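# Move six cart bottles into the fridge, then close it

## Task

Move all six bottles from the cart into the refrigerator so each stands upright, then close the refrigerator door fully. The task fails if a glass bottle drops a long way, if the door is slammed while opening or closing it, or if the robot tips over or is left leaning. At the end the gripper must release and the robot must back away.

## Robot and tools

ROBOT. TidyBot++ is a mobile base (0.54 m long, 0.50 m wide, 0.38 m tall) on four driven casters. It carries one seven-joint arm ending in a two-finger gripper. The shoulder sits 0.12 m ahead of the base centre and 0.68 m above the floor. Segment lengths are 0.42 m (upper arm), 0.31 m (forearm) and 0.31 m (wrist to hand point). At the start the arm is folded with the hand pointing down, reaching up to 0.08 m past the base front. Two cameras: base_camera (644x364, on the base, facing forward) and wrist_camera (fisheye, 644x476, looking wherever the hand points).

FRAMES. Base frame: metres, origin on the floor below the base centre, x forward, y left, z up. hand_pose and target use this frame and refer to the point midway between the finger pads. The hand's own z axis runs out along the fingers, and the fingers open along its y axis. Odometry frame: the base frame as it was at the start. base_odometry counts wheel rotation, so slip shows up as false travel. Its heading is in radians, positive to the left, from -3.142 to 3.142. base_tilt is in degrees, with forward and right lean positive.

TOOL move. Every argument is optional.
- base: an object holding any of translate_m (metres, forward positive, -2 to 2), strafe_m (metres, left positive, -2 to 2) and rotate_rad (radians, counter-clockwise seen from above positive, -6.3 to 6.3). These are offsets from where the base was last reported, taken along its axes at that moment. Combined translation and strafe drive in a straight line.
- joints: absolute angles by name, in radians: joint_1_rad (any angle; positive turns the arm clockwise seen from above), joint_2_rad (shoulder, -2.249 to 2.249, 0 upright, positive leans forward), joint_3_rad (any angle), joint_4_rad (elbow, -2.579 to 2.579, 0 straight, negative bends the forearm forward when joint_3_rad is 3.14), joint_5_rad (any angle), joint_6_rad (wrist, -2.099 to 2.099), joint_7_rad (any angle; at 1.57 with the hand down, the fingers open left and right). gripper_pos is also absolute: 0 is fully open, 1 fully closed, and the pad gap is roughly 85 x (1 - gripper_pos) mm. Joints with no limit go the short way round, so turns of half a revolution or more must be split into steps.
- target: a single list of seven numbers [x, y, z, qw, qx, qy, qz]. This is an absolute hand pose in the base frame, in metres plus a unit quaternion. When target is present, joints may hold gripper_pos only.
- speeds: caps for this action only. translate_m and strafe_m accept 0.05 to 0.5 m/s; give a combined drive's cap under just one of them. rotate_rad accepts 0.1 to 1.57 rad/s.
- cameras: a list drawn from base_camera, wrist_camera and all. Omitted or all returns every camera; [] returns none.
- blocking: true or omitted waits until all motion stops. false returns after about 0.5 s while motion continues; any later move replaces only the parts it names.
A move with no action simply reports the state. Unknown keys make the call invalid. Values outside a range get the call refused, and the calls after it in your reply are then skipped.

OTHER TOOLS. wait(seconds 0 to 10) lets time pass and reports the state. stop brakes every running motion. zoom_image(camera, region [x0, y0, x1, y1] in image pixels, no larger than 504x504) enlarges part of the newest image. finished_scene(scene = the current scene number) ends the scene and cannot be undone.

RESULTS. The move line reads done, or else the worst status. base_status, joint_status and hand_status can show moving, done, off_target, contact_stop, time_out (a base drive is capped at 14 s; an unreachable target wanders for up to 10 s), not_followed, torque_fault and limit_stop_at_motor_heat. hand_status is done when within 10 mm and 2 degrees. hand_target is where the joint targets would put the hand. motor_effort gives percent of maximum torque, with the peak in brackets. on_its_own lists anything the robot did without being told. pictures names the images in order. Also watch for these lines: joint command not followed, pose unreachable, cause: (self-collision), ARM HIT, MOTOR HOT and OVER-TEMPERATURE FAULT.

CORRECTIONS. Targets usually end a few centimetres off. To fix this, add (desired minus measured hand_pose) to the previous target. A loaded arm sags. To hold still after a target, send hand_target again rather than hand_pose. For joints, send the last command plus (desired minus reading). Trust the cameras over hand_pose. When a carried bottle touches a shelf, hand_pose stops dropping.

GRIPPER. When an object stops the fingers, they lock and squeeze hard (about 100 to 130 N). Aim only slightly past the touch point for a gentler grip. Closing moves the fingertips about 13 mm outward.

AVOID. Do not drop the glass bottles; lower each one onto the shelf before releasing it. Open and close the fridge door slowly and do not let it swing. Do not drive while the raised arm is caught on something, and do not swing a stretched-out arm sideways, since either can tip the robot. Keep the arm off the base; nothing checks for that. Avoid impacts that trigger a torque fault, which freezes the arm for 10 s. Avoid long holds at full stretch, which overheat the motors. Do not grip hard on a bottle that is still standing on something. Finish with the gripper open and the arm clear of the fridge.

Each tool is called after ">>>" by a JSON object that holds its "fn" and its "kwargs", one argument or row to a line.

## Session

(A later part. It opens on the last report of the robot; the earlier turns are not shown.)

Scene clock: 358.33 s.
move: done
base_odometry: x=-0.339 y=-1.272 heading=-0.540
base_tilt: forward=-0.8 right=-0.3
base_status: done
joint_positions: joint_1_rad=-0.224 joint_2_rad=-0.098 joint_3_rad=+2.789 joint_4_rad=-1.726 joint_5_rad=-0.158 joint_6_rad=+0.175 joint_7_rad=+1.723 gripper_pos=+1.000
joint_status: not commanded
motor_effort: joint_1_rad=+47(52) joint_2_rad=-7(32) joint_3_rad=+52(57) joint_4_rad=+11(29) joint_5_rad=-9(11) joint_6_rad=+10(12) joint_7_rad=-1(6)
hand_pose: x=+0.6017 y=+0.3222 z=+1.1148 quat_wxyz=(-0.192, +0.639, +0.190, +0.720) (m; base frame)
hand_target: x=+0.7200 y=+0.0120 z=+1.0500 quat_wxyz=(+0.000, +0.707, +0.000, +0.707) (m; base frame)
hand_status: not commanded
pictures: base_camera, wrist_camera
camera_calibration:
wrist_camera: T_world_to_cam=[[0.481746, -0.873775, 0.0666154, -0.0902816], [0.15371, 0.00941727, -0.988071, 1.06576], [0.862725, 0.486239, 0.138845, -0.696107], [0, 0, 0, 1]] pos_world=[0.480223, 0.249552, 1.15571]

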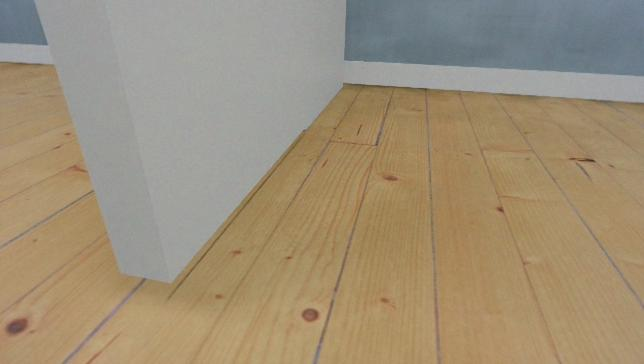

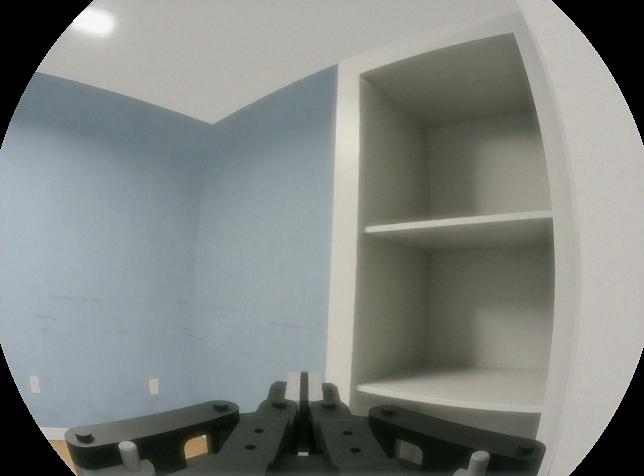

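>>> {"fn": "move", "kwargs": {
  "base": {"strafe_m": 0.35},
  "speeds": {"strafe_m": 0.2}
}}

Scene clock: 406.90 s.
move: done
base_odometry: x=-0.159 y=-0.972 heading=-0.540
base_tilt: forward=-0.7 right=-0.2
base_status: done
joint_positions: joint_1_rad=+0.043 joint_2_rad=-0.052 joint_3_rad=+3.067 joint_4_rad=-1.764 joint_5_rad=-0.158 joint_6_rad=+0.176 joint_7_rad=+1.723 gripper_pos=+1.000
joint_status: not commanded
motor_effort: joint_1_rad=+1(47) joint_2_rad=-17(20) joint_3_rad=+2(52) joint_4_rad=+19(24) joint_5_rad=-1(9) joint_6_rad=+10(13) joint_7_rad=+0(1)
hand_pose: x=+0.7186 y=+0.0133 z=+1.0677 quat_wxyz=(-0.001, +0.695, +0.001, +0.719) (m; base frame)
hand_target: x=+0.7200 y=+0.0120 z=+1.0500 quat_wxyz=(+0.000, +0.707, +0.000, +0.707) (m; base frame)
hand_status: not commanded
pictures: base_camera, wrist_camera
camera_calibration:
wrist_camera: T_world_to_cam=[[-0.0361769, -0.99846, 0.042064, -0.0133164], [0.0586443, -0.0441401, -0.997303, 1.08312], [0.997623, -0.0336125, 0.0601508, -0.646226], [0, 0, 0, 1]] pos_world=[0.580689, 0.012792, 1.11963]

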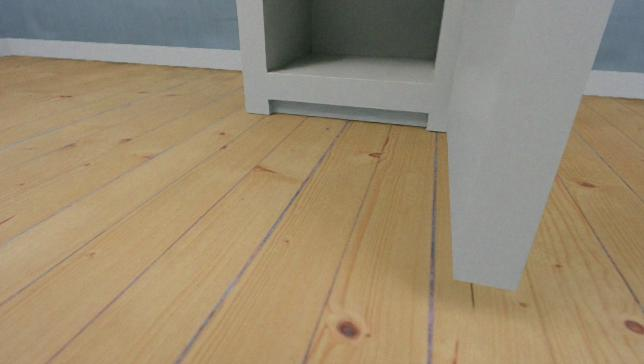

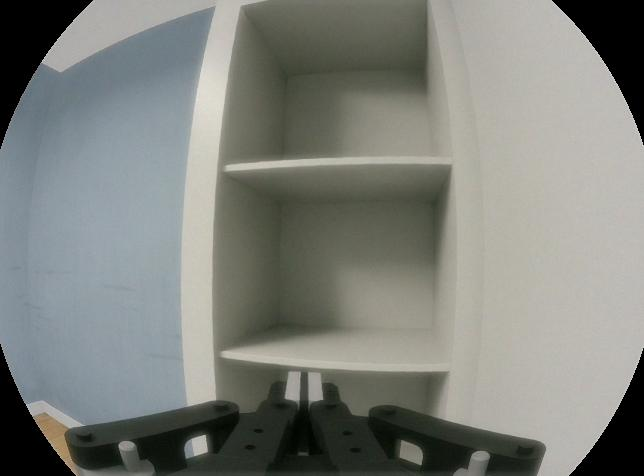

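>>> {"fn": "move", "kwargs": {
  "base": {"translate_m": -1.187, "strafe_m": 0.371, "rotate_rad": -1.265},
  "target": [0.50, 0.0, 1.08, 0, 0.8870, 0, 0.4617]
}}

Scene clock: 545.17 s.
move: off_target
base_odometry: x=-0.986 y=-0.043 heading=-1.806
base_tilt: forward=-0.7 right=-0.2
base_status: done
joint_positions: joint_1_rad=+0.003 joint_2_rad=-0.301 joint_3_rad=+3.149 joint_4_rad=-1.331 joint_5_rad=-0.035 joint_6_rad=-1.163 joint_7_rad=+1.641 gripper_pos=+1.000
joint_status: not commanded
motor_effort: joint_1_rad=+0(23) joint_2_rad=-6(28) joint_3_rad=+1(24) joint_4_rad=+17(21) joint_5_rad=-1(3) joint_6_rad=+8(11) joint_7_rad=+1(1)
hand_pose: x=+0.5166 y=+0.0069 z=+1.0645 quat_wxyz=(+0.000, +0.889, +0.028, +0.457) (m; base frame)
hand_target: x=+0.5000 y=+0.0000 z=+1.0800 quat_wxyz=(+0.000, +0.887, +0.000, +0.462) (m; base frame)
hand_status: off_target (0.024 m and 3.2 deg from the pose sent, 0.219 m and 36.9 deg at the start)
pictures: base_camera, wrist_camera
camera_calibration:
wrist_camera: T_world_to_cam=[[0.0429877, -0.995631, 0.0828973, -0.11125], [-0.556241, -0.0927756, -0.825826, 1.2269], [0.829908, -0.0106105, -0.557799, 0.299614], [0, 0, 0, 1]] pos_world=[0.438583, 0.00624185, 1.18955]

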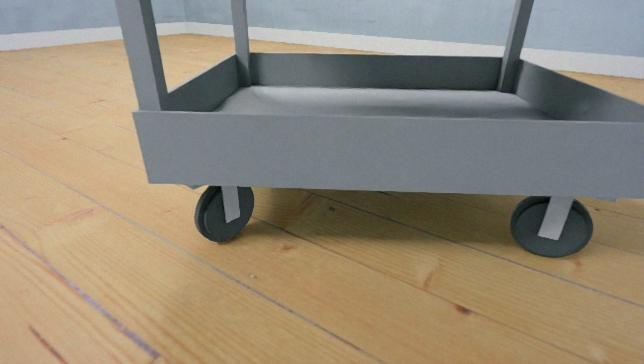

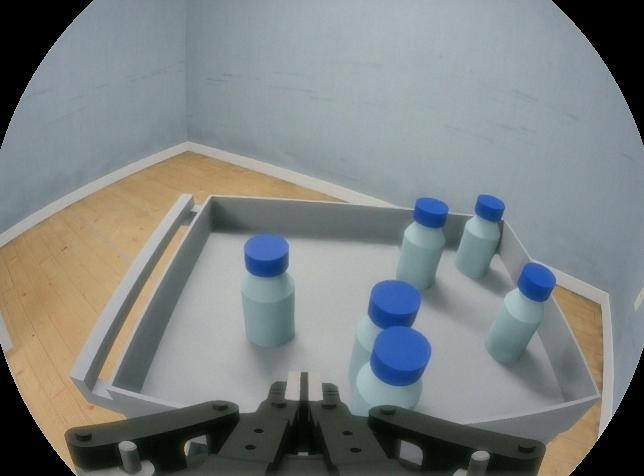

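>>> {"fn": "zoom_image", "kwargs": {
  "camera": "wrist_camera",
  "region": [70, 170, 350, 420]
}}

>>> {"fn": "zoom_image", "kwargs": {
  "camera": "wrist_camera",
  "region": [330, 170, 610, 430]
}}

Scaled by 1.800.

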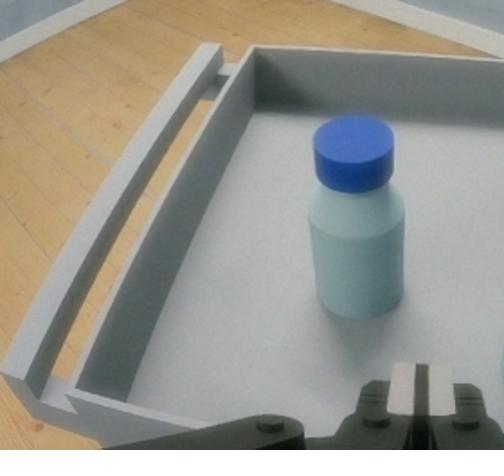

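Scaled by 1.800.

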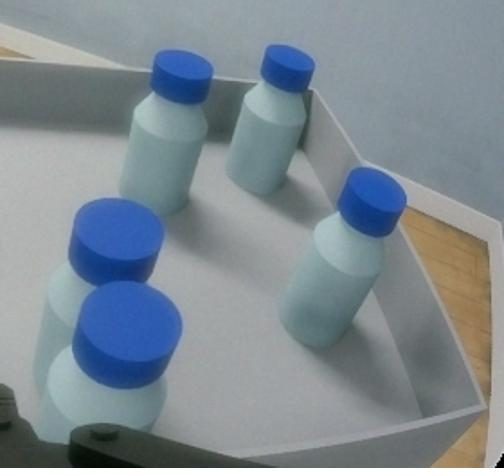

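>>> {"fn": "move", "kwargs": {
  "base": {"translate_m": -0.15, "strafe_m": -0.084},
  "joints": {"gripper_pos": 0.0},
  "cameras": ["wrist_camera"]
}}

>>> {"fn": "move", "kwargs": {
  "joints": {"joint_1_rad": 0.0, "joint_2_rad": -0.132, "joint_3_rad": 3.14, "joint_4_rad": -1.899, "joint_5_rad": 0.0, "joint_6_rad": -0.153, "joint_7_rad": 1.57}
}}

Scene clock: 731.03 s.
move: done
base_odometry: x=-1.033 y=+0.122 heading=-1.806
base_tilt: forward=-0.7 right=-0.2
base_status: done
joint_positions: joint_1_rad=+0.003 joint_2_rad=-0.310 joint_3_rad=+3.149 joint_4_rad=-1.330 joint_5_rad=-0.035 joint_6_rad=-1.165 joint_7_rad=+1.641 gripper_pos=+0.000
joint_status: all done
motor_effort: joint_1_rad=+0(1) joint_2_rad=-6(9) joint_3_rad=+1(2) joint_4_rad=+16(18) joint_5_rad=-1(2) joint_6_rad=+7(8) joint_7_rad=+1(1)
hand_pose: x=+0.5131 y=+0.0068 z=+1.0675 quat_wxyz=(+0.000, +0.887, +0.028, +0.460) (m; base frame)
hand_target: x=+0.5000 y=+0.0000 z=+1.0800 quat_wxyz=(+0.000, +0.887, +0.000, +0.462) (m; base frame)
hand_status: not commanded
pictures: wrist_camera
camera_calibration:
wrist_camera: T_world_to_cam=[[0.0421589, -0.995637, 0.0832491, -0.111404], [-0.550762, -0.0926791, -0.829501, 1.22853], [0.833597, -0.0108797, -0.552266, 0.296419], [0, 0, 0, 1]] pos_world=[0.434231, 0.00616583, 1.19204]

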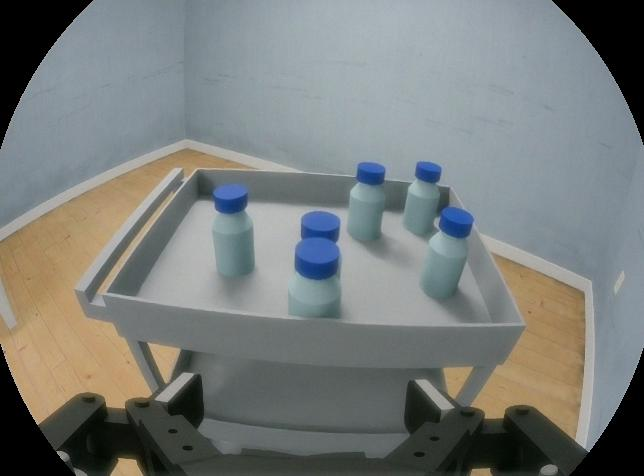

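Scene clock: 733.27 s.
move: done
base_odometry: x=-1.033 y=+0.122 heading=-1.806
base_tilt: forward=-0.7 right=-0.2
base_status: not commanded
joint_positions: joint_1_rad=+0.003 joint_2_rad=-0.160 joint_3_rad=+3.149 joint_4_rad=-1.858 joint_5_rad=-0.035 joint_6_rad=-0.195 joint_7_rad=+1.640 gripper_pos=+0.000
joint_status: all done
motor_effort: joint_1_rad=+0(2) joint_2_rad=-13(16) joint_3_rad=+1(3) joint_4_rad=+19(21) joint_5_rad=-1(2) joint_6_rad=+9(10) joint_7_rad=+0(2)
hand_pose: x=+0.6593 y=-0.0021 z=+0.9587 quat_wxyz=(+0.010, +0.811, +0.012, +0.584) (m; base frame)
hand_target: x=+0.6644 y=+0.0023 z=+0.9311 quat_wxyz=(-0.001, +0.819, +0.000, +0.574) (m; base frame)
hand_status: not commanded
pictures: base_camera, wrist_camera
camera_calibration:
wrist_camera: T_world_to_cam=[[-0.0154047, -0.996412, 0.0832241, -0.0793125], [-0.29146, -0.0751445, -0.953627, 1.16602], [0.956459, -0.0389469, -0.289257, -0.218874], [0, 0, 0, 1]] pos_world=[0.54797, 0.0000674067, 1.05523]

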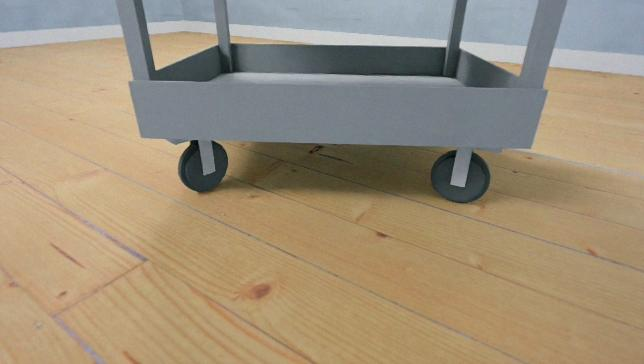

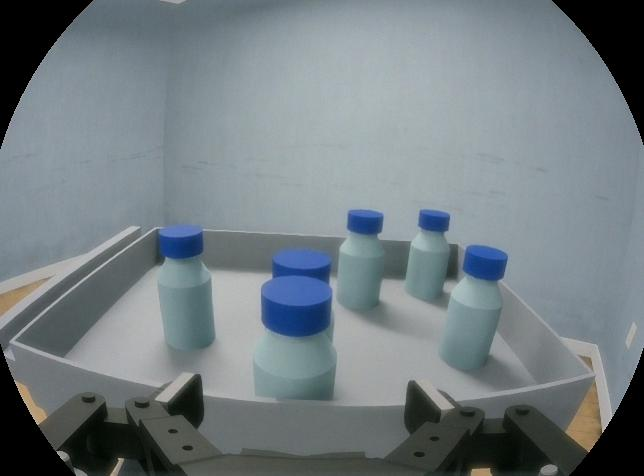

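>>> {"fn": "move", "kwargs": {
  "joints": {"joint_1_rad": 0.0, "joint_2_rad": -0.104, "joint_3_rad": 3.14, "joint_4_rad": -1.945, "joint_5_rad": 0.035, "joint_6_rad": -0.111, "joint_7_rad": 1.50},
  "cameras": ["wrist_camera"]
}}

Scene clock: 750.10 s.
move: done
base_odometry: x=-1.033 y=+0.122 heading=-1.806
base_tilt: forward=-0.7 right=-0.2
base_status: not commanded
joint_positions: joint_1_rad=+0.003 joint_2_rad=-0.130 joint_3_rad=+3.149 joint_4_rad=-1.907 joint_5_rad=-0.008 joint_6_rad=-0.147 joint_7_rad=+1.567 gripper_pos=+0.000
joint_status: all done
motor_effort: joint_1_rad=+0(1) joint_2_rad=-14(16) joint_3_rad=+1(2) joint_4_rad=+19(21) joint_5_rad=-1(2) joint_6_rad=+10(10) joint_7_rad=+0(1)
hand_pose: x=+0.6643 y=-0.0038 z=+0.9267 quat_wxyz=(-0.002, +0.820, -0.009, +0.572) (m; base frame)
hand_target: x=+0.6672 y=+0.0010 z=+0.9006 quat_wxyz=(-0.009, +0.828, -0.015, +0.560) (m; base frame)
hand_status: not commanded
pictures: wrist_camera
camera_calibration:
wrist_camera: T_world_to_cam=[[-0.0343372, -0.998562, 0.0411767, -0.0267268], [-0.321813, -0.0279593, -0.94639, 1.15051], [0.94618, -0.0457476, -0.32039, -0.197397], [0, 0, 0, 1]] pos_world=[0.556104, -0.00355139, 1.02669]

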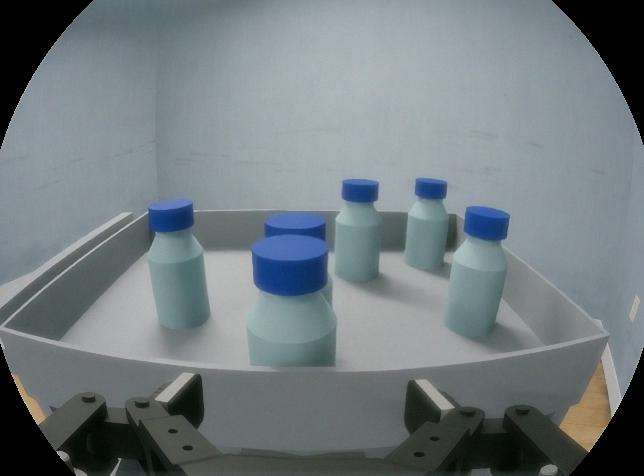

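>>> {"fn": "move", "kwargs": {
  "base": {"translate_m": 0.138, "strafe_m": 0.0115},
  "speeds": {"translate_m": 0.15},
  "cameras": ["wrist_camera"]
}}

Scene clock: 762.73 s.
move: done
base_odometry: x=-1.054 y=-0.015 heading=-1.806
base_tilt: forward=-0.7 right=-0.2
base_status: done
joint_positions: joint_1_rad=+0.003 joint_2_rad=-0.124 joint_3_rad=+3.148 joint_4_rad=-1.908 joint_5_rad=-0.008 joint_6_rad=-0.146 joint_7_rad=+1.567 gripper_pos=+0.000
joint_status: not commanded
motor_effort: joint_1_rad=+0(1) joint_2_rad=-15(17) joint_3_rad=+1(3) joint_4_rad=+19(20) joint_5_rad=-1(1) joint_6_rad=+9(10) joint_7_rad=+0(1)
hand_pose: x=+0.6657 y=-0.0036 z=+0.9237 quat_wxyz=(-0.002, +0.822, -0.009, +0.570) (m; base frame)
hand_target: x=+0.6672 y=+0.0010 z=+0.9006 quat_wxyz=(-0.009, +0.828, -0.015, +0.560) (m; base frame)
hand_status: not commanded
pictures: wrist_camera
camera_calibration:
wrist_camera: T_world_to_cam=[[-0.03386, -0.99857, 0.041379, -0.0269157], [-0.326797, -0.0280646, -0.944678, 1.14988], [0.944488, -0.0455093, -0.32538, -0.193895], [0, 0, 0, 1]] pos_world=[0.557999, -0.00343025, 1.02429]

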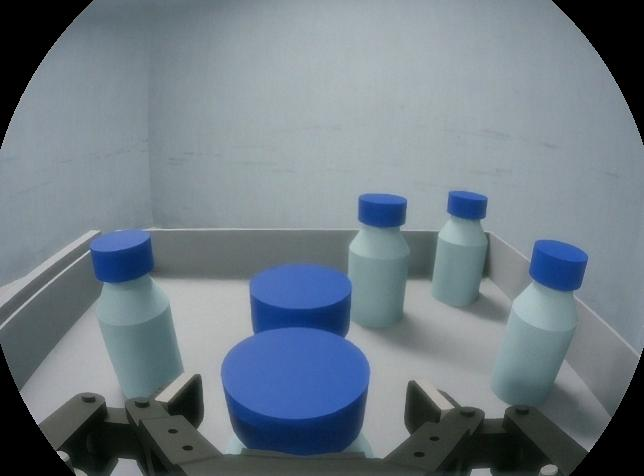

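>>> {"fn": "move", "kwargs": {
  "joints": {"gripper_pos": 0.55},
  "speeds": {"gripper_pos": 0.3},
  "cameras": ["wrist_camera"]
}}

Scene clock: 780.67 s.
move: off_target
base_odometry: x=-1.054 y=-0.015 heading=-1.806
base_tilt: forward=-0.7 right=-0.2
base_status: not commanded
joint_positions: joint_1_rad=+0.003 joint_2_rad=-0.124 joint_3_rad=+3.146 joint_4_rad=-1.908 joint_5_rad=-0.008 joint_6_rad=-0.146 joint_7_rad=+1.567 gripper_pos=+0.419
joint_status: gripper_pos off_target (ended at +0.419, target +0.550)
motor_effort: joint_1_rad=+1(1) joint_2_rad=-12(15) joint_3_rad=+1(3) joint_4_rad=+18(20) joint_5_rad=-1(1) joint_6_rad=+8(9) joint_7_rad=+0(1)
hand_pose: x=+0.6657 y=-0.0024 z=+0.9238 quat_wxyz=(-0.002, +0.822, -0.008, +0.570) (m; base frame)
hand_target: x=+0.6672 y=+0.0010 z=+0.9006 quat_wxyz=(-0.009, +0.828, -0.015, +0.560) (m; base frame)
hand_status: not commanded
pictures: wrist_camera
camera_calibration:
wrist_camera: T_world_to_cam=[[-0.0317397, -0.998626, 0.0416955, -0.027401], [-0.326392, -0.0290738, -0.944787, 1.14985], [0.944701, -0.0435964, -0.325021, -0.194295], [0, 0, 0, 1]] pos_world=[0.557983, -0.00240341, 1.02436]

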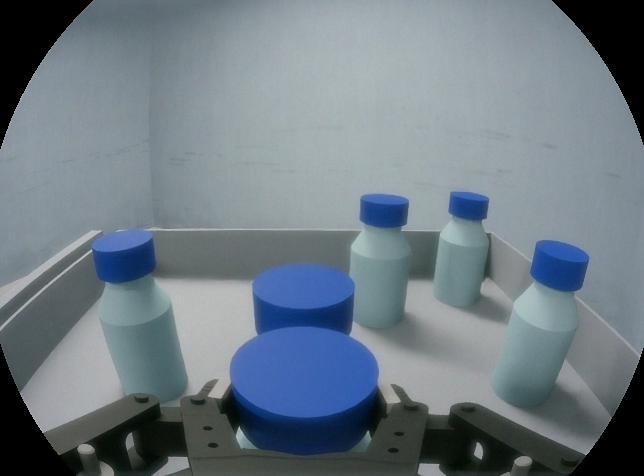

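>>> {"fn": "move", "kwargs": {
  "joints": {"joint_2_rad": -0.07, "joint_4_rad": -1.36, "joint_6_rad": -0.663}
}}

Scene clock: 787.60 s.
move: off_target
base_odometry: x=-1.054 y=-0.015 heading=-1.806
base_tilt: forward=-0.7 right=-0.2
base_status: not commanded
joint_positions: joint_1_rad=+0.003 joint_2_rad=-0.086 joint_3_rad=+3.146 joint_4_rad=-1.426 joint_5_rad=-0.008 joint_6_rad=-0.623 joint_7_rad=+1.567 gripper_pos=+0.419
joint_status: joint_4_rad off_target (ended at -1.426, target -1.360); the others done
motor_effort: joint_1_rad=+0(1) joint_2_rad=-19(21) joint_3_rad=+1(2) joint_4_rad=+22(26) joint_5_rad=-1(1) joint_6_rad=+12(14) joint_7_rad=+0(1)
hand_pose: x=+0.6765 y=-0.0014 z=+1.0540 quat_wxyz=(-0.003, +0.831, -0.006, +0.556) (m; base frame)
hand_target: x=+0.6804 y=-0.0044 z=+1.0727 quat_wxyz=(-0.004, +0.828, -0.023, +0.560) (m; base frame)
hand_status: not commanded
pictures: base_camera, wrist_camera
camera_calibration:
wrist_camera: T_world_to_cam=[[-0.0263993, -0.998739, 0.042707, -0.036142], [-0.357979, -0.0304436, -0.933233, 1.28564], [0.933356, -0.0399249, -0.356724, -0.121044], [0, 0, 0, 1]] pos_world=[0.572255, -0.00178955, 1.15817]

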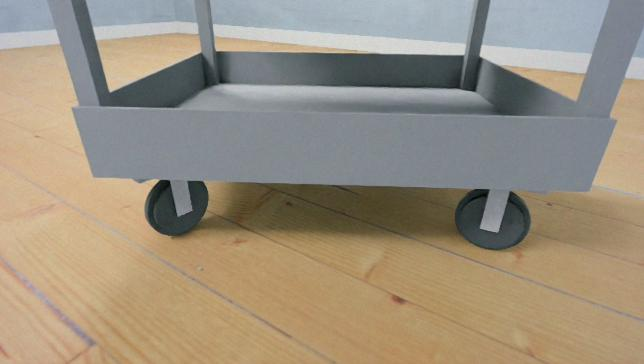

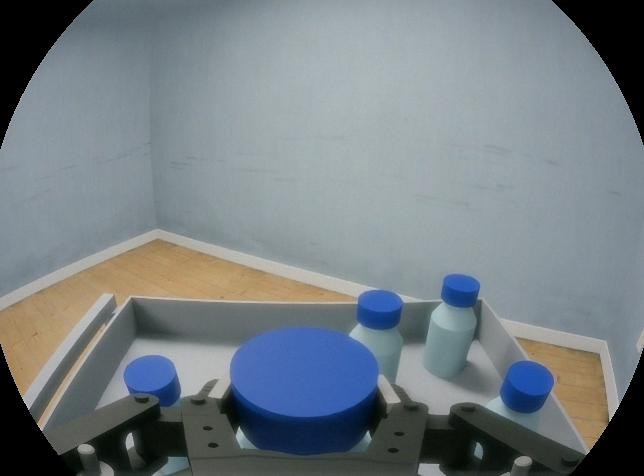

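>>> {"fn": "move", "kwargs": {
  "base": {"translate_m": -0.30},
  "joints": {"joint_2_rad": -0.083, "joint_4_rad": -1.248, "joint_6_rad": -0.745},
  "cameras": []
}}

>>> {"fn": "move", "kwargs": {
  "base": {"translate_m": 0.858, "strafe_m": 1.516, "rotate_rad": 1.009}
}}

Scene clock: 851.90 s.
move: done
base_odometry: x=-0.984 y=+0.277 heading=-1.806
base_tilt: forward=-0.7 right=-0.2
base_status: done
joint_positions: joint_1_rad=+0.003 joint_2_rad=-0.073 joint_3_rad=+3.146 joint_4_rad=-1.306 joint_5_rad=-0.006 joint_6_rad=-0.711 joint_7_rad=+1.567 gripper_pos=+0.419
joint_status: all done
motor_effort: joint_1_rad=+0(4) joint_2_rad=-19(23) joint_3_rad=+1(4) joint_4_rad=+20(23) joint_5_rad=-1(3) joint_6_rad=+12(13) joint_7_rad=+1(1)
hand_pose: x=+0.6750 y=-0.0013 z=+1.0920 quat_wxyz=(-0.002, +0.826, -0.005, +0.564) (m; base frame)
hand_target: x=+0.6665 y=-0.0051 z=+1.1217 quat_wxyz=(-0.004, +0.816, -0.025, +0.578) (m; base frame)
hand_status: not commanded
pictures: none
No camera images: "cameras" was empty.

Scene clock: 856.33 s.
move: done
base_odometry: x=+0.290 y=-0.911 heading=-0.796
base_tilt: forward=-0.7 right=-0.2
base_status: done
joint_positions: joint_1_rad=+0.001 joint_2_rad=-0.069 joint_3_rad=+3.139 joint_4_rad=-1.306 joint_5_rad=+0.003 joint_6_rad=-0.713 joint_7_rad=+1.567 gripper_pos=+0.419
joint_status: not commanded
motor_effort: joint_1_rad=+0(4) joint_2_rad=-19(24) joint_3_rad=+1(4) joint_4_rad=+21(22) joint_5_rad=-1(3) joint_6_rad=+12(13) joint_7_rad=+1(1)
hand_pose: x=+0.6763 y=+0.0021 z=+1.0894 quat_wxyz=(+0.000, +0.828, +0.000, +0.561) (m; base frame)
hand_target: x=+0.6665 y=-0.0051 z=+1.1217 quat_wxyz=(-0.004, +0.816, -0.025, +0.578) (m; base frame)
hand_status: not commanded
pictures: base_camera, wrist_camera
camera_calibration:
wrist_camera: T_world_to_cam=[[-0.020439, -0.99835, 0.0536701, -0.0502023], [-0.345402, -0.0433251, -0.937454, 1.31476], [0.938232, -0.0376984, -0.343947, -0.125298], [0, 0, 0, 1]] pos_world=[0.570652, 0.00211901, 1.19212]

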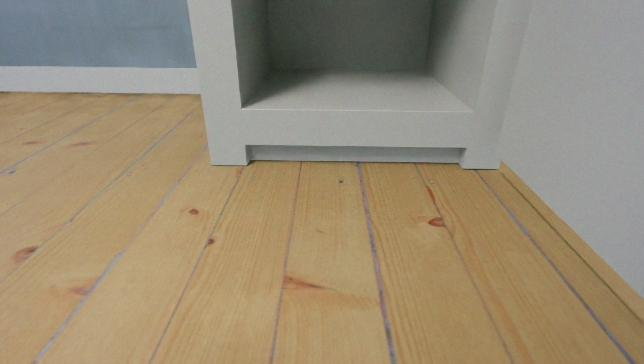

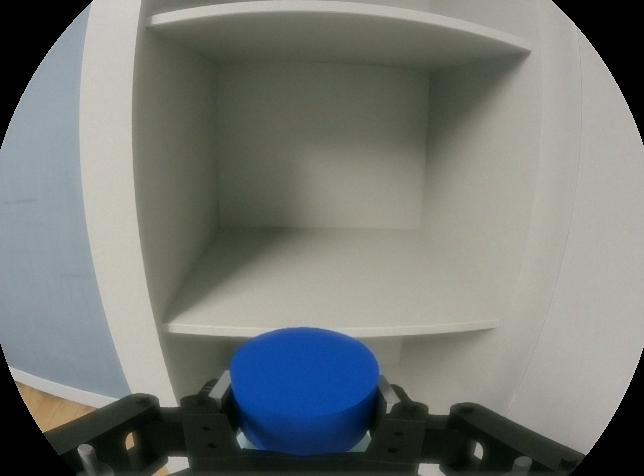

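>>> {"fn": "move", "kwargs": {
  "base": {"translate_m": 0.172, "strafe_m": 0.066, "rotate_rad": 0.035},
  "joints": {"joint_2_rad": 0.127, "joint_4_rad": -1.009, "joint_6_rad": -0.744}
}}

Scene clock: 906.50 s.
move: done
base_odometry: x=+0.458 y=-0.987 heading=-0.760
base_tilt: forward=-0.7 right=-0.2
base_status: done
joint_positions: joint_1_rad=+0.000 joint_2_rad=+0.147 joint_3_rad=+3.138 joint_4_rad=-1.070 joint_5_rad=+0.003 joint_6_rad=-0.717 joint_7_rad=+1.567 gripper_pos=+0.419
joint_status: all done
motor_effort: joint_1_rad=+1(3) joint_2_rad=-26(31) joint_3_rad=+1(4) joint_4_rad=+22(23) joint_5_rad=-1(2) joint_6_rad=+13(13) joint_7_rad=+0(1)
hand_pose: x=+0.7664 y=+0.0024 z=+1.0965 quat_wxyz=(-0.001, +0.823, +0.000, +0.568) (m; base frame)
hand_target: x=+0.7539 y=-0.0051 z=+1.1370 quat_wxyz=(-0.004, +0.807, -0.025, +0.590) (m; base frame)
hand_status: not commanded
pictures: base_camera, wrist_camera
camera_calibration:
wrist_camera: T_world_to_cam=[[-0.0207148, -0.99837, 0.0531869, -0.0477033], [-0.330437, -0.043372, -0.942831, 1.34698], [0.943601, -0.0371055, -0.329, -0.227849], [0, 0, 0, 1]] pos_world=[0.659103, 0.00234127, 1.19755]

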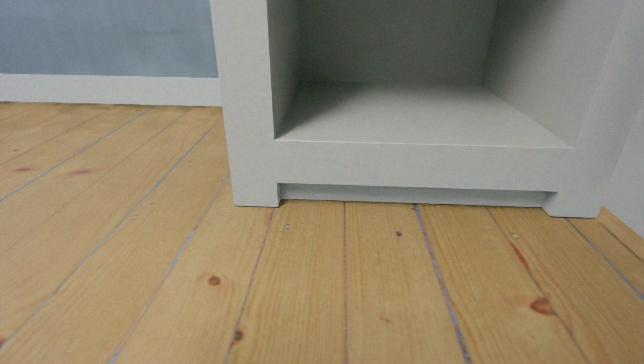

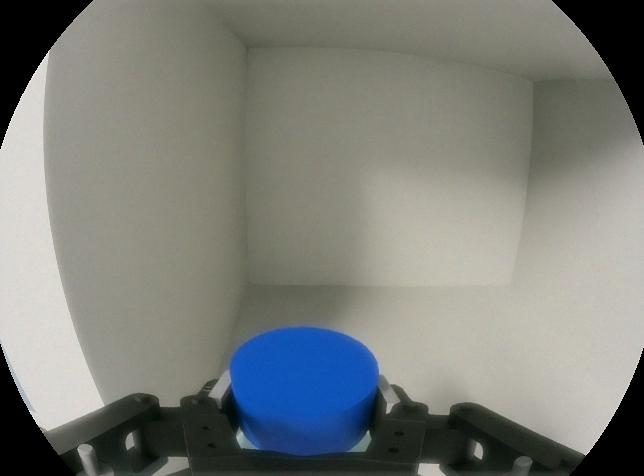

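>>> {"fn": "move", "kwargs": {
  "base": {"translate_m": 0.39},
  "speeds": {"translate_m": 0.25}
}}

Scene clock: 918.27 s.
move: done
base_odometry: x=+0.740 y=-1.256 heading=-0.760
base_tilt: forward=-0.7 right=-0.2
base_status: done
joint_positions: joint_1_rad=+0.000 joint_2_rad=+0.148 joint_3_rad=+3.138 joint_4_rad=-1.069 joint_5_rad=+0.003 joint_6_rad=-0.717 joint_7_rad=+1.567 gripper_pos=+0.419
joint_status: not commanded
motor_effort: joint_1_rad=+0(1) joint_2_rad=-25(31) joint_3_rad=+1(2) joint_4_rad=+22(23) joint_5_rad=-1(1) joint_6_rad=+12(13) joint_7_rad=+1(1)
hand_pose: x=+0.7669 y=+0.0024 z=+1.0962 quat_wxyz=(-0.001, +0.823, +0.000, +0.568) (m; base frame)
hand_target: x=+0.7539 y=-0.0051 z=+1.1370 quat_wxyz=(-0.004, +0.807, -0.025, +0.590) (m; base frame)
hand_status: not commanded
pictures: base_camera, wrist_camera
camera_calibration:
wrist_camera: T_world_to_cam=[[-0.0206965, -0.99837, 0.0531914, -0.0476988], [-0.330772, -0.0433692, -0.942714, 1.34702], [0.943484, -0.0371051, -0.329335, -0.227933], [0, 0, 0, 1]] pos_world=[0.65962, 0.0023406, 1.19732]

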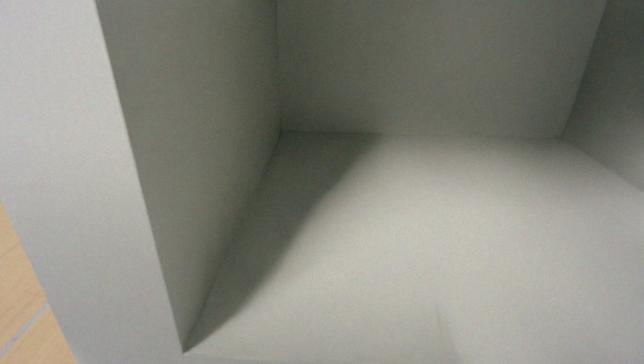

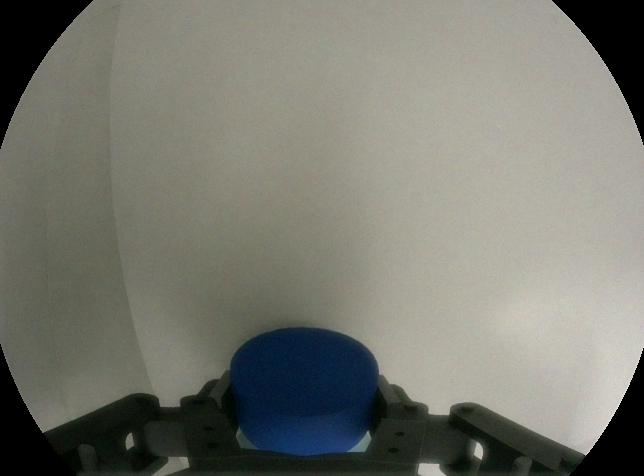

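>>> {"fn": "move", "kwargs": {
  "joints": {"joint_2_rad": 0.108, "joint_4_rad": -1.101, "joint_6_rad": -0.671},
  "cameras": ["wrist_camera"]
}}

Scene clock: 932.60 s.
move: done
base_odometry: x=+0.740 y=-1.256 heading=-0.760
base_tilt: forward=-0.7 right=-0.2
base_status: not commanded
joint_positions: joint_1_rad=+0.000 joint_2_rad=+0.148 joint_3_rad=+3.138 joint_4_rad=-1.088 joint_5_rad=+0.003 joint_6_rad=-0.708 joint_7_rad=+1.567 gripper_pos=+0.419
joint_status: all done
motor_effort: joint_1_rad=+0(1) joint_2_rad=-26(27) joint_3_rad=+1(2) joint_4_rad=+21(23) joint_5_rad=-1(1) joint_6_rad=+12(13) joint_7_rad=+0(1)
hand_pose: x=+0.7678 y=+0.0024 z=+1.0876 quat_wxyz=(-0.001, +0.826, +0.000, +0.564) (m; base frame)
hand_target: x=+0.7549 y=-0.0045 z=+1.1168 quat_wxyz=(-0.005, +0.807, -0.023, +0.590) (m; base frame)
hand_status: not commanded
pictures: wrist_camera
camera_calibration:
wrist_camera: T_world_to_cam=[[-0.0201385, -0.998368, 0.0534315, -0.0478945], [-0.339995, -0.0434188, -0.939425, 1.34271], [0.940212, -0.037085, -0.338565, -0.219142], [0, 0, 0, 1]] pos_world=[0.66159, 0.00235564, 1.18974]

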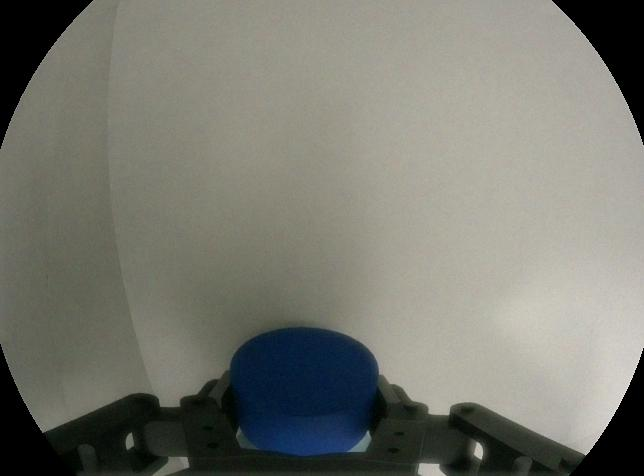

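>>> {"fn": "move", "kwargs": {
  "joints": {"joint_2_rad": 0.104, "joint_4_rad": -1.155, "joint_6_rad": -0.630},
  "cameras": []
}}

Scene clock: 935.83 s.
move: done
base_odometry: x=+0.740 y=-1.256 heading=-0.760
base_tilt: forward=-0.7 right=-0.2
base_status: not commanded
joint_positions: joint_1_rad=+0.000 joint_2_rad=+0.148 joint_3_rad=+3.138 joint_4_rad=-1.136 joint_5_rad=+0.003 joint_6_rad=-0.681 joint_7_rad=+1.567 gripper_pos=+0.419
joint_status: all done
motor_effort: joint_1_rad=+0(1) joint_2_rad=-25(28) joint_3_rad=+1(1) joint_4_rad=+21(24) joint_5_rad=-1(1) joint_6_rad=+12(13) joint_7_rad=+0(1)
hand_pose: x=+0.7699 y=+0.0024 z=+1.0672 quat_wxyz=(-0.001, +0.832, +0.000, +0.555) (m; base frame)
hand_target: x=+0.7575 y=-0.0041 z=+1.0994 quat_wxyz=(-0.005, +0.810, -0.023, +0.586) (m; base frame)
hand_status: not commanded
pictures: none
No camera images: "cameras" was empty.

>>> {"fn": "move", "kwargs": {
  "joints": {"joint_2_rad": 0.104, "joint_4_rad": -1.175, "joint_6_rad": -0.575},
  "cameras": ["wrist_camera"]
}}

Scene clock: 941.97 s.
move: done
base_odometry: x=+0.740 y=-1.256 heading=-0.760
base_tilt: forward=-0.7 right=-0.2
base_status: not commanded
joint_positions: joint_1_rad=+0.000 joint_2_rad=+0.148 joint_3_rad=+3.138 joint_4_rad=-1.154 joint_5_rad=+0.003 joint_6_rad=-0.624 joint_7_rad=+1.567 gripper_pos=+0.419
joint_status: all done
motor_effort: joint_1_rad=+0(1) joint_2_rad=-26(27) joint_3_rad=+1(1) joint_4_rad=+22(22) joint_5_rad=-1(1) joint_6_rad=+12(13) joint_7_rad=+0(1)
hand_pose: x=+0.7759 y=+0.0025 z=+1.0731 quat_wxyz=(-0.001, +0.821, +0.000, +0.571) (m; base frame)
hand_target: x=+0.7626 y=-0.0036 z=+1.1038 quat_wxyz=(-0.005, +0.799, -0.022, +0.600) (m; base frame)
hand_status: not commanded
pictures: wrist_camera
camera_calibration:
wrist_camera: T_world_to_cam=[[-0.0208211, -0.998372, 0.0531007, -0.045972], [-0.32334, -0.0435336, -0.945281, 1.32518], [0.946054, -0.0368513, -0.321908, -0.254056], [0, 0, 0, 1]] pos_world=[0.667878, 0.00243041, 1.17333]

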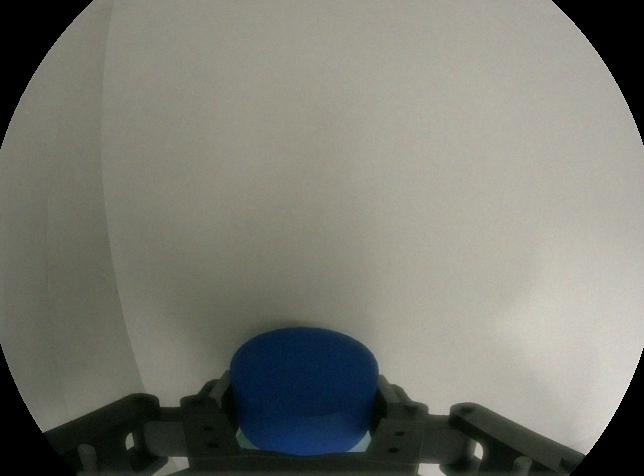

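>>> {"fn": "move", "kwargs": {
  "joints": {"joint_2_rad": 0.100, "joint_4_rad": -1.215, "joint_6_rad": -0.540},
  "cameras": []
}}

Scene clock: 947.07 s.
move: done
base_odometry: x=+0.740 y=-1.256 heading=-0.760
base_tilt: forward=-0.7 right=-0.2
base_status: not commanded
joint_positions: joint_1_rad=+0.000 joint_2_rad=+0.148 joint_3_rad=+3.138 joint_4_rad=-1.192 joint_5_rad=+0.003 joint_6_rad=-0.592 joint_7_rad=+1.567 gripper_pos=+0.419
joint_status: all done
motor_effort: joint_1_rad=+0(1) joint_2_rad=-26(28) joint_3_rad=+1(1) joint_4_rad=+21(22) joint_5_rad=-1(1) joint_6_rad=+12(12) joint_7_rad=+0(1)
hand_pose: x=+0.7783 y=+0.0025 z=+1.0600 quat_wxyz=(-0.001, +0.823, +0.000, +0.569) (m; base frame)
hand_target: x=+0.7639 y=-0.0033 z=+1.0928 quat_wxyz=(-0.006, +0.800, -0.021, +0.600) (m; base frame)
hand_status: not commanded
pictures: none
No camera images: "cameras" was empty.

>>> {"fn": "move", "kwargs": {
  "joints": {"joint_2_rad": 0.100, "joint_4_rad": -1.245, "joint_6_rad": -0.515},
  "cameras": ["wrist_camera"]
}}

Scene clock: 951.50 s.
move: done
base_odometry: x=+0.740 y=-1.256 heading=-0.760
base_tilt: forward=-0.7 right=-0.2
base_status: not commanded
joint_positions: joint_1_rad=+0.000 joint_2_rad=+0.144 joint_3_rad=+3.138 joint_4_rad=-1.211 joint_5_rad=+0.003 joint_6_rad=-0.564 joint_7_rad=+1.567 gripper_pos=+0.419
joint_status: all done
motor_effort: joint_1_rad=+0(0) joint_2_rad=-22(27) joint_3_rad=+0(1) joint_4_rad=+20(21) joint_5_rad=-1(1) joint_6_rad=+11(12) joint_7_rad=+0(1)
hand_pose: x=+0.7788 y=+0.0026 z=+1.0598 quat_wxyz=(-0.001, +0.819, +0.000, +0.574) (m; base frame)
hand_target: x=+0.7657 y=-0.0031 z=+1.0821 quat_wxyz=(-0.006, +0.801, -0.021, +0.598) (m; base frame)
hand_status: not commanded
pictures: wrist_camera
camera_calibration:
wrist_camera: T_world_to_cam=[[-0.0210505, -0.998374, 0.0529729, -0.0448175], [-0.315772, -0.0436332, -0.947831, 1.31037], [0.948602, -0.0366797, -0.31434, -0.2711], [0, 0, 0, 1]] pos_world=[0.670002, 0.00248738, 1.15917]

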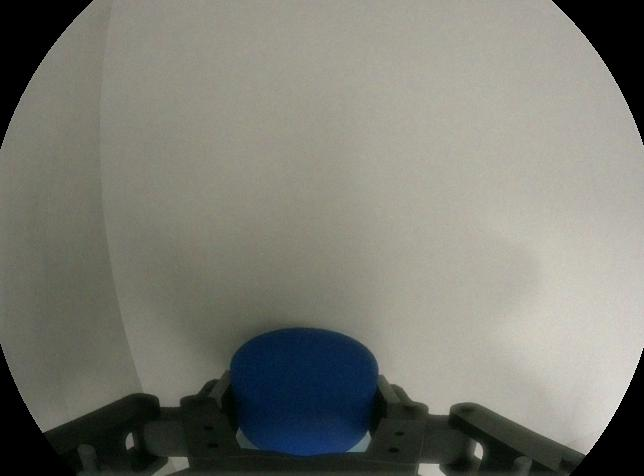

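>>> {"fn": "move", "kwargs": {
  "joints": {"gripper_pos": 0.1},
  "speeds": {"gripper_pos": 0.3},
  "cameras": ["wrist_camera"]
}}

Scene clock: 959.27 s.
move: done
base_odometry: x=+0.740 y=-1.256 heading=-0.760
base_tilt: forward=-0.7 right=-0.2
base_status: not commanded
joint_positions: joint_1_rad=+0.000 joint_2_rad=+0.144 joint_3_rad=+3.138 joint_4_rad=-1.211 joint_5_rad=+0.003 joint_6_rad=-0.549 joint_7_rad=+1.567 gripper_pos=+0.100
joint_status: all done
motor_effort: joint_1_rad=+0(1) joint_2_rad=-23(25) joint_3_rad=+1(2) joint_4_rad=+19(21) joint_5_rad=-1(1) joint_6_rad=+9(12) joint_7_rad=+0(1)
hand_pose: x=+0.7804 y=+0.0026 z=+1.0642 quat_wxyz=(-0.001, +0.814, +0.000, +0.580) (m; base frame)
hand_target: x=+0.7657 y=-0.0031 z=+1.0821 quat_wxyz=(-0.006, +0.801, -0.021, +0.598) (m; base frame)
hand_status: not commanded
pictures: wrist_camera
camera_calibration:
wrist_camera: T_world_to_cam=[[-0.0218065, -0.998377, 0.052615, -0.04403], [-0.301389, -0.0436145, -0.952503, 1.30879], [0.953252, -0.0366283, -0.299949, -0.290161], [0, 0, 0, 1]] pos_world=[0.670092, 0.00249553, 1.16191]

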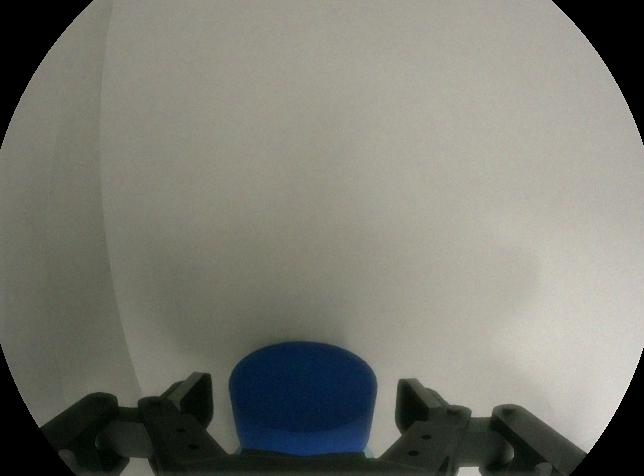

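>>> {"fn": "move", "kwargs": {
  "base": {"translate_m": -0.50},
  "speeds": {"translate_m": 0.35},
  "cameras": ["wrist_camera"]
}}

>>> {"fn": "move", "kwargs": {
  "base": {"translate_m": -1.7575, "strafe_m": -0.159, "rotate_rad": -1.046},
  "speeds": {"rotate_rad": 0.32},
  "joints": {"joint_2_rad": -0.104, "joint_4_rad": -1.945, "joint_6_rad": -0.111, "gripper_pos": 0.0}
}}

Scene clock: 1010.63 s.
move: done
base_odometry: x=+0.378 y=-0.911 heading=-0.760
base_tilt: forward=-0.7 right=-0.2
base_status: done
joint_positions: joint_1_rad=+0.001 joint_2_rad=+0.130 joint_3_rad=+3.139 joint_4_rad=-1.211 joint_5_rad=+0.004 joint_6_rad=-0.547 joint_7_rad=+1.567 gripper_pos=+0.100
joint_status: not commanded
motor_effort: joint_1_rad=+0(5) joint_2_rad=-23(28) joint_3_rad=+1(5) joint_4_rad=+19(20) joint_5_rad=-1(2) joint_6_rad=+9(10) joint_7_rad=+0(1)
hand_pose: x=+0.7755 y=+0.0015 z=+1.0733 quat_wxyz=(+0.000, +0.810, +0.000, +0.586) (m; base frame)
hand_target: x=+0.7657 y=-0.0031 z=+1.0821 quat_wxyz=(-0.006, +0.801, -0.021, +0.598) (m; base frame)
hand_status: not commanded
pictures: wrist_camera
camera_calibration:
wrist_camera: T_world_to_cam=[[-0.0242239, -0.998311, 0.0527999, -0.0439859], [-0.287319, -0.0436348, -0.95684, 1.30971], [0.957529, -0.0383489, -0.285777, -0.301286], [0, 0, 0, 1]] pos_world=[0.66373, 0.00168346, 1.16941]

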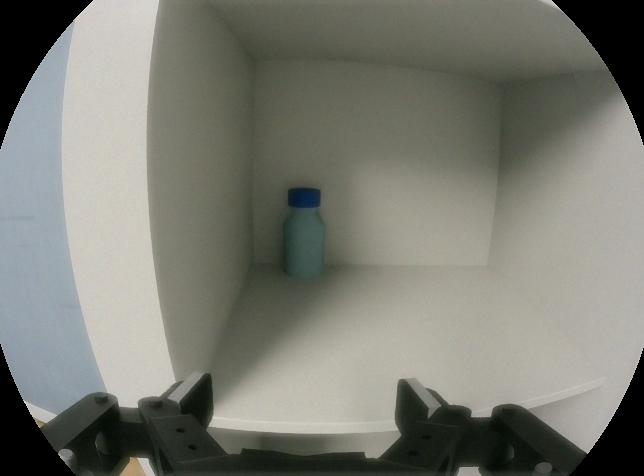

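Scene clock: 1014.97 s.
move: done
base_odometry: x=-1.006 y=+0.184 heading=-1.807
base_tilt: forward=-0.7 right=-0.2
base_status: done
joint_positions: joint_1_rad=+0.001 joint_2_rad=-0.057 joint_3_rad=+3.142 joint_4_rad=-1.905 joint_5_rad=+0.004 joint_6_rad=-0.150 joint_7_rad=+1.567 gripper_pos=+0.000
joint_status: all done
motor_effort: joint_1_rad=+0(4) joint_2_rad=-17(27) joint_3_rad=+1(4) joint_4_rad=+18(20) joint_5_rad=-1(1) joint_6_rad=+8(10) joint_7_rad=+1(1)
hand_pose: x=+0.6807 y=+0.0005 z=+0.8871 quat_wxyz=(+0.000, +0.841, -0.001, +0.541) (m; base frame)
hand_target: x=+0.6672 y=+0.0010 z=+0.9006 quat_wxyz=(-0.009, +0.828, -0.015, +0.560) (m; base frame)
hand_status: not commanded
pictures: base_camera, wrist_camera
camera_calibration:
wrist_camera: T_world_to_cam=[[-0.0194608, -0.998272, 0.0554471, -0.0431183], [-0.39009, -0.0434811, -0.91975, 1.14123], [0.920571, -0.0395284, -0.38857, -0.147455], [0, 0, 0, 1]] pos_world=[0.580088, 0.00074974, 0.994744]

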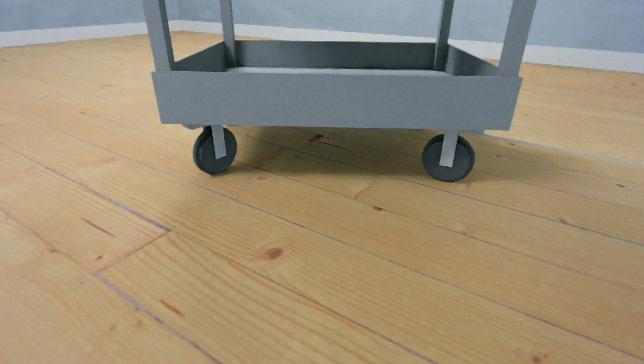

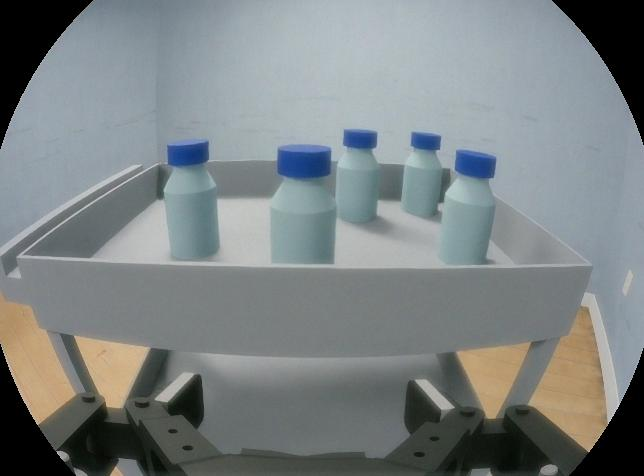

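>>> {"fn": "move", "kwargs": {
  "joints": {"joint_2_rad": -0.175, "joint_4_rad": -1.948, "joint_6_rad": -0.107},
  "cameras": ["wrist_camera"]
}}

Scene clock: 1022.57 s.
move: done
base_odometry: x=-1.006 y=+0.184 heading=-1.807
base_tilt: forward=-0.7 right=-0.2
base_status: not commanded
joint_positions: joint_1_rad=+0.001 joint_2_rad=-0.134 joint_3_rad=+3.142 joint_4_rad=-1.909 joint_5_rad=+0.004 joint_6_rad=-0.145 joint_7_rad=+1.567 gripper_pos=+0.000
joint_status: all done
motor_effort: joint_1_rad=+0(1) joint_2_rad=-14(19) joint_3_rad=+1(2) joint_4_rad=+19(20) joint_5_rad=-1(1) joint_6_rad=+9(9) joint_7_rad=+1(1)
hand_pose: x=+0.6632 y=+0.0005 z=+0.9288 quat_wxyz=(+0.000, +0.819, -0.001, +0.574) (m; base frame)
hand_target: x=+0.6502 y=+0.0011 z=+0.9383 quat_wxyz=(-0.009, +0.807, -0.015, +0.590) (m; base frame)
hand_status: not commanded
pictures: wrist_camera
camera_calibration:
wrist_camera: T_world_to_cam=[[-0.0237213, -0.99827, 0.0537919, -0.0413918], [-0.316918, -0.0435229, -0.947454, 1.15], [0.948156, -0.0395225, -0.315338, -0.201503], [0, 0, 0, 1]] pos_world=[0.55453, 0.000767126, 1.02825]

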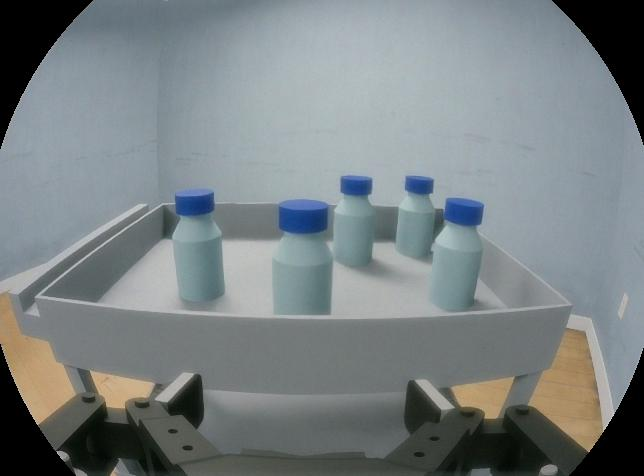

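>>> {"fn": "move", "kwargs": {
  "base": {"translate_m": 0.266, "strafe_m": 0.007},
  "speeds": {"translate_m": 0.2},
  "cameras": ["wrist_camera"]
}}

Scene clock: 1037.70 s.
move: done
base_odometry: x=-1.061 y=-0.077 heading=-1.807
base_tilt: forward=-0.7 right=-0.2
base_status: done
joint_positions: joint_1_rad=+0.001 joint_2_rad=-0.139 joint_3_rad=+3.142 joint_4_rad=-1.909 joint_5_rad=+0.004 joint_6_rad=-0.144 joint_7_rad=+1.567 gripper_pos=+0.000
joint_status: not commanded
motor_effort: joint_1_rad=+0(1) joint_2_rad=-14(16) joint_3_rad=+1(2) joint_4_rad=+19(20) joint_5_rad=-1(1) joint_6_rad=+9(10) joint_7_rad=+0(1)
hand_pose: x=+0.6620 y=+0.0005 z=+0.9315 quat_wxyz=(+0.000, +0.817, -0.001, +0.576) (m; base frame)
hand_target: x=+0.6502 y=+0.0011 z=+0.9383 quat_wxyz=(-0.009, +0.807, -0.015, +0.590) (m; base frame)
hand_status: not commanded
pictures: wrist_camera
camera_calibration:
wrist_camera: T_world_to_cam=[[-0.0240364, -0.99827, 0.0536621, -0.041253], [-0.311823, -0.0435132, -0.949143, 1.15038], [0.949836, -0.0395471, -0.310238, -0.205339], [0, 0, 0, 1]] pos_world=[0.552762, 0.000754527, 1.03038]

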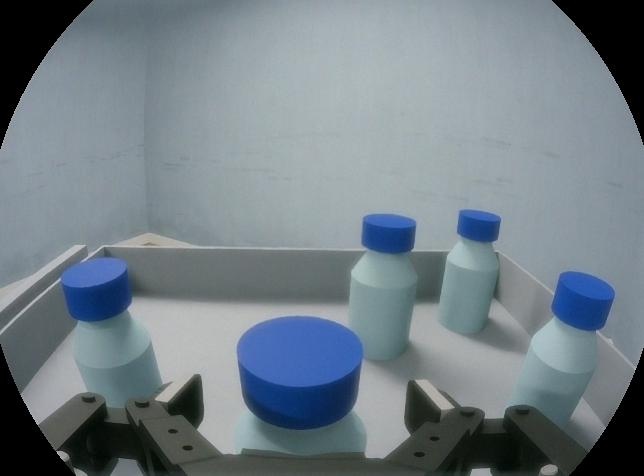

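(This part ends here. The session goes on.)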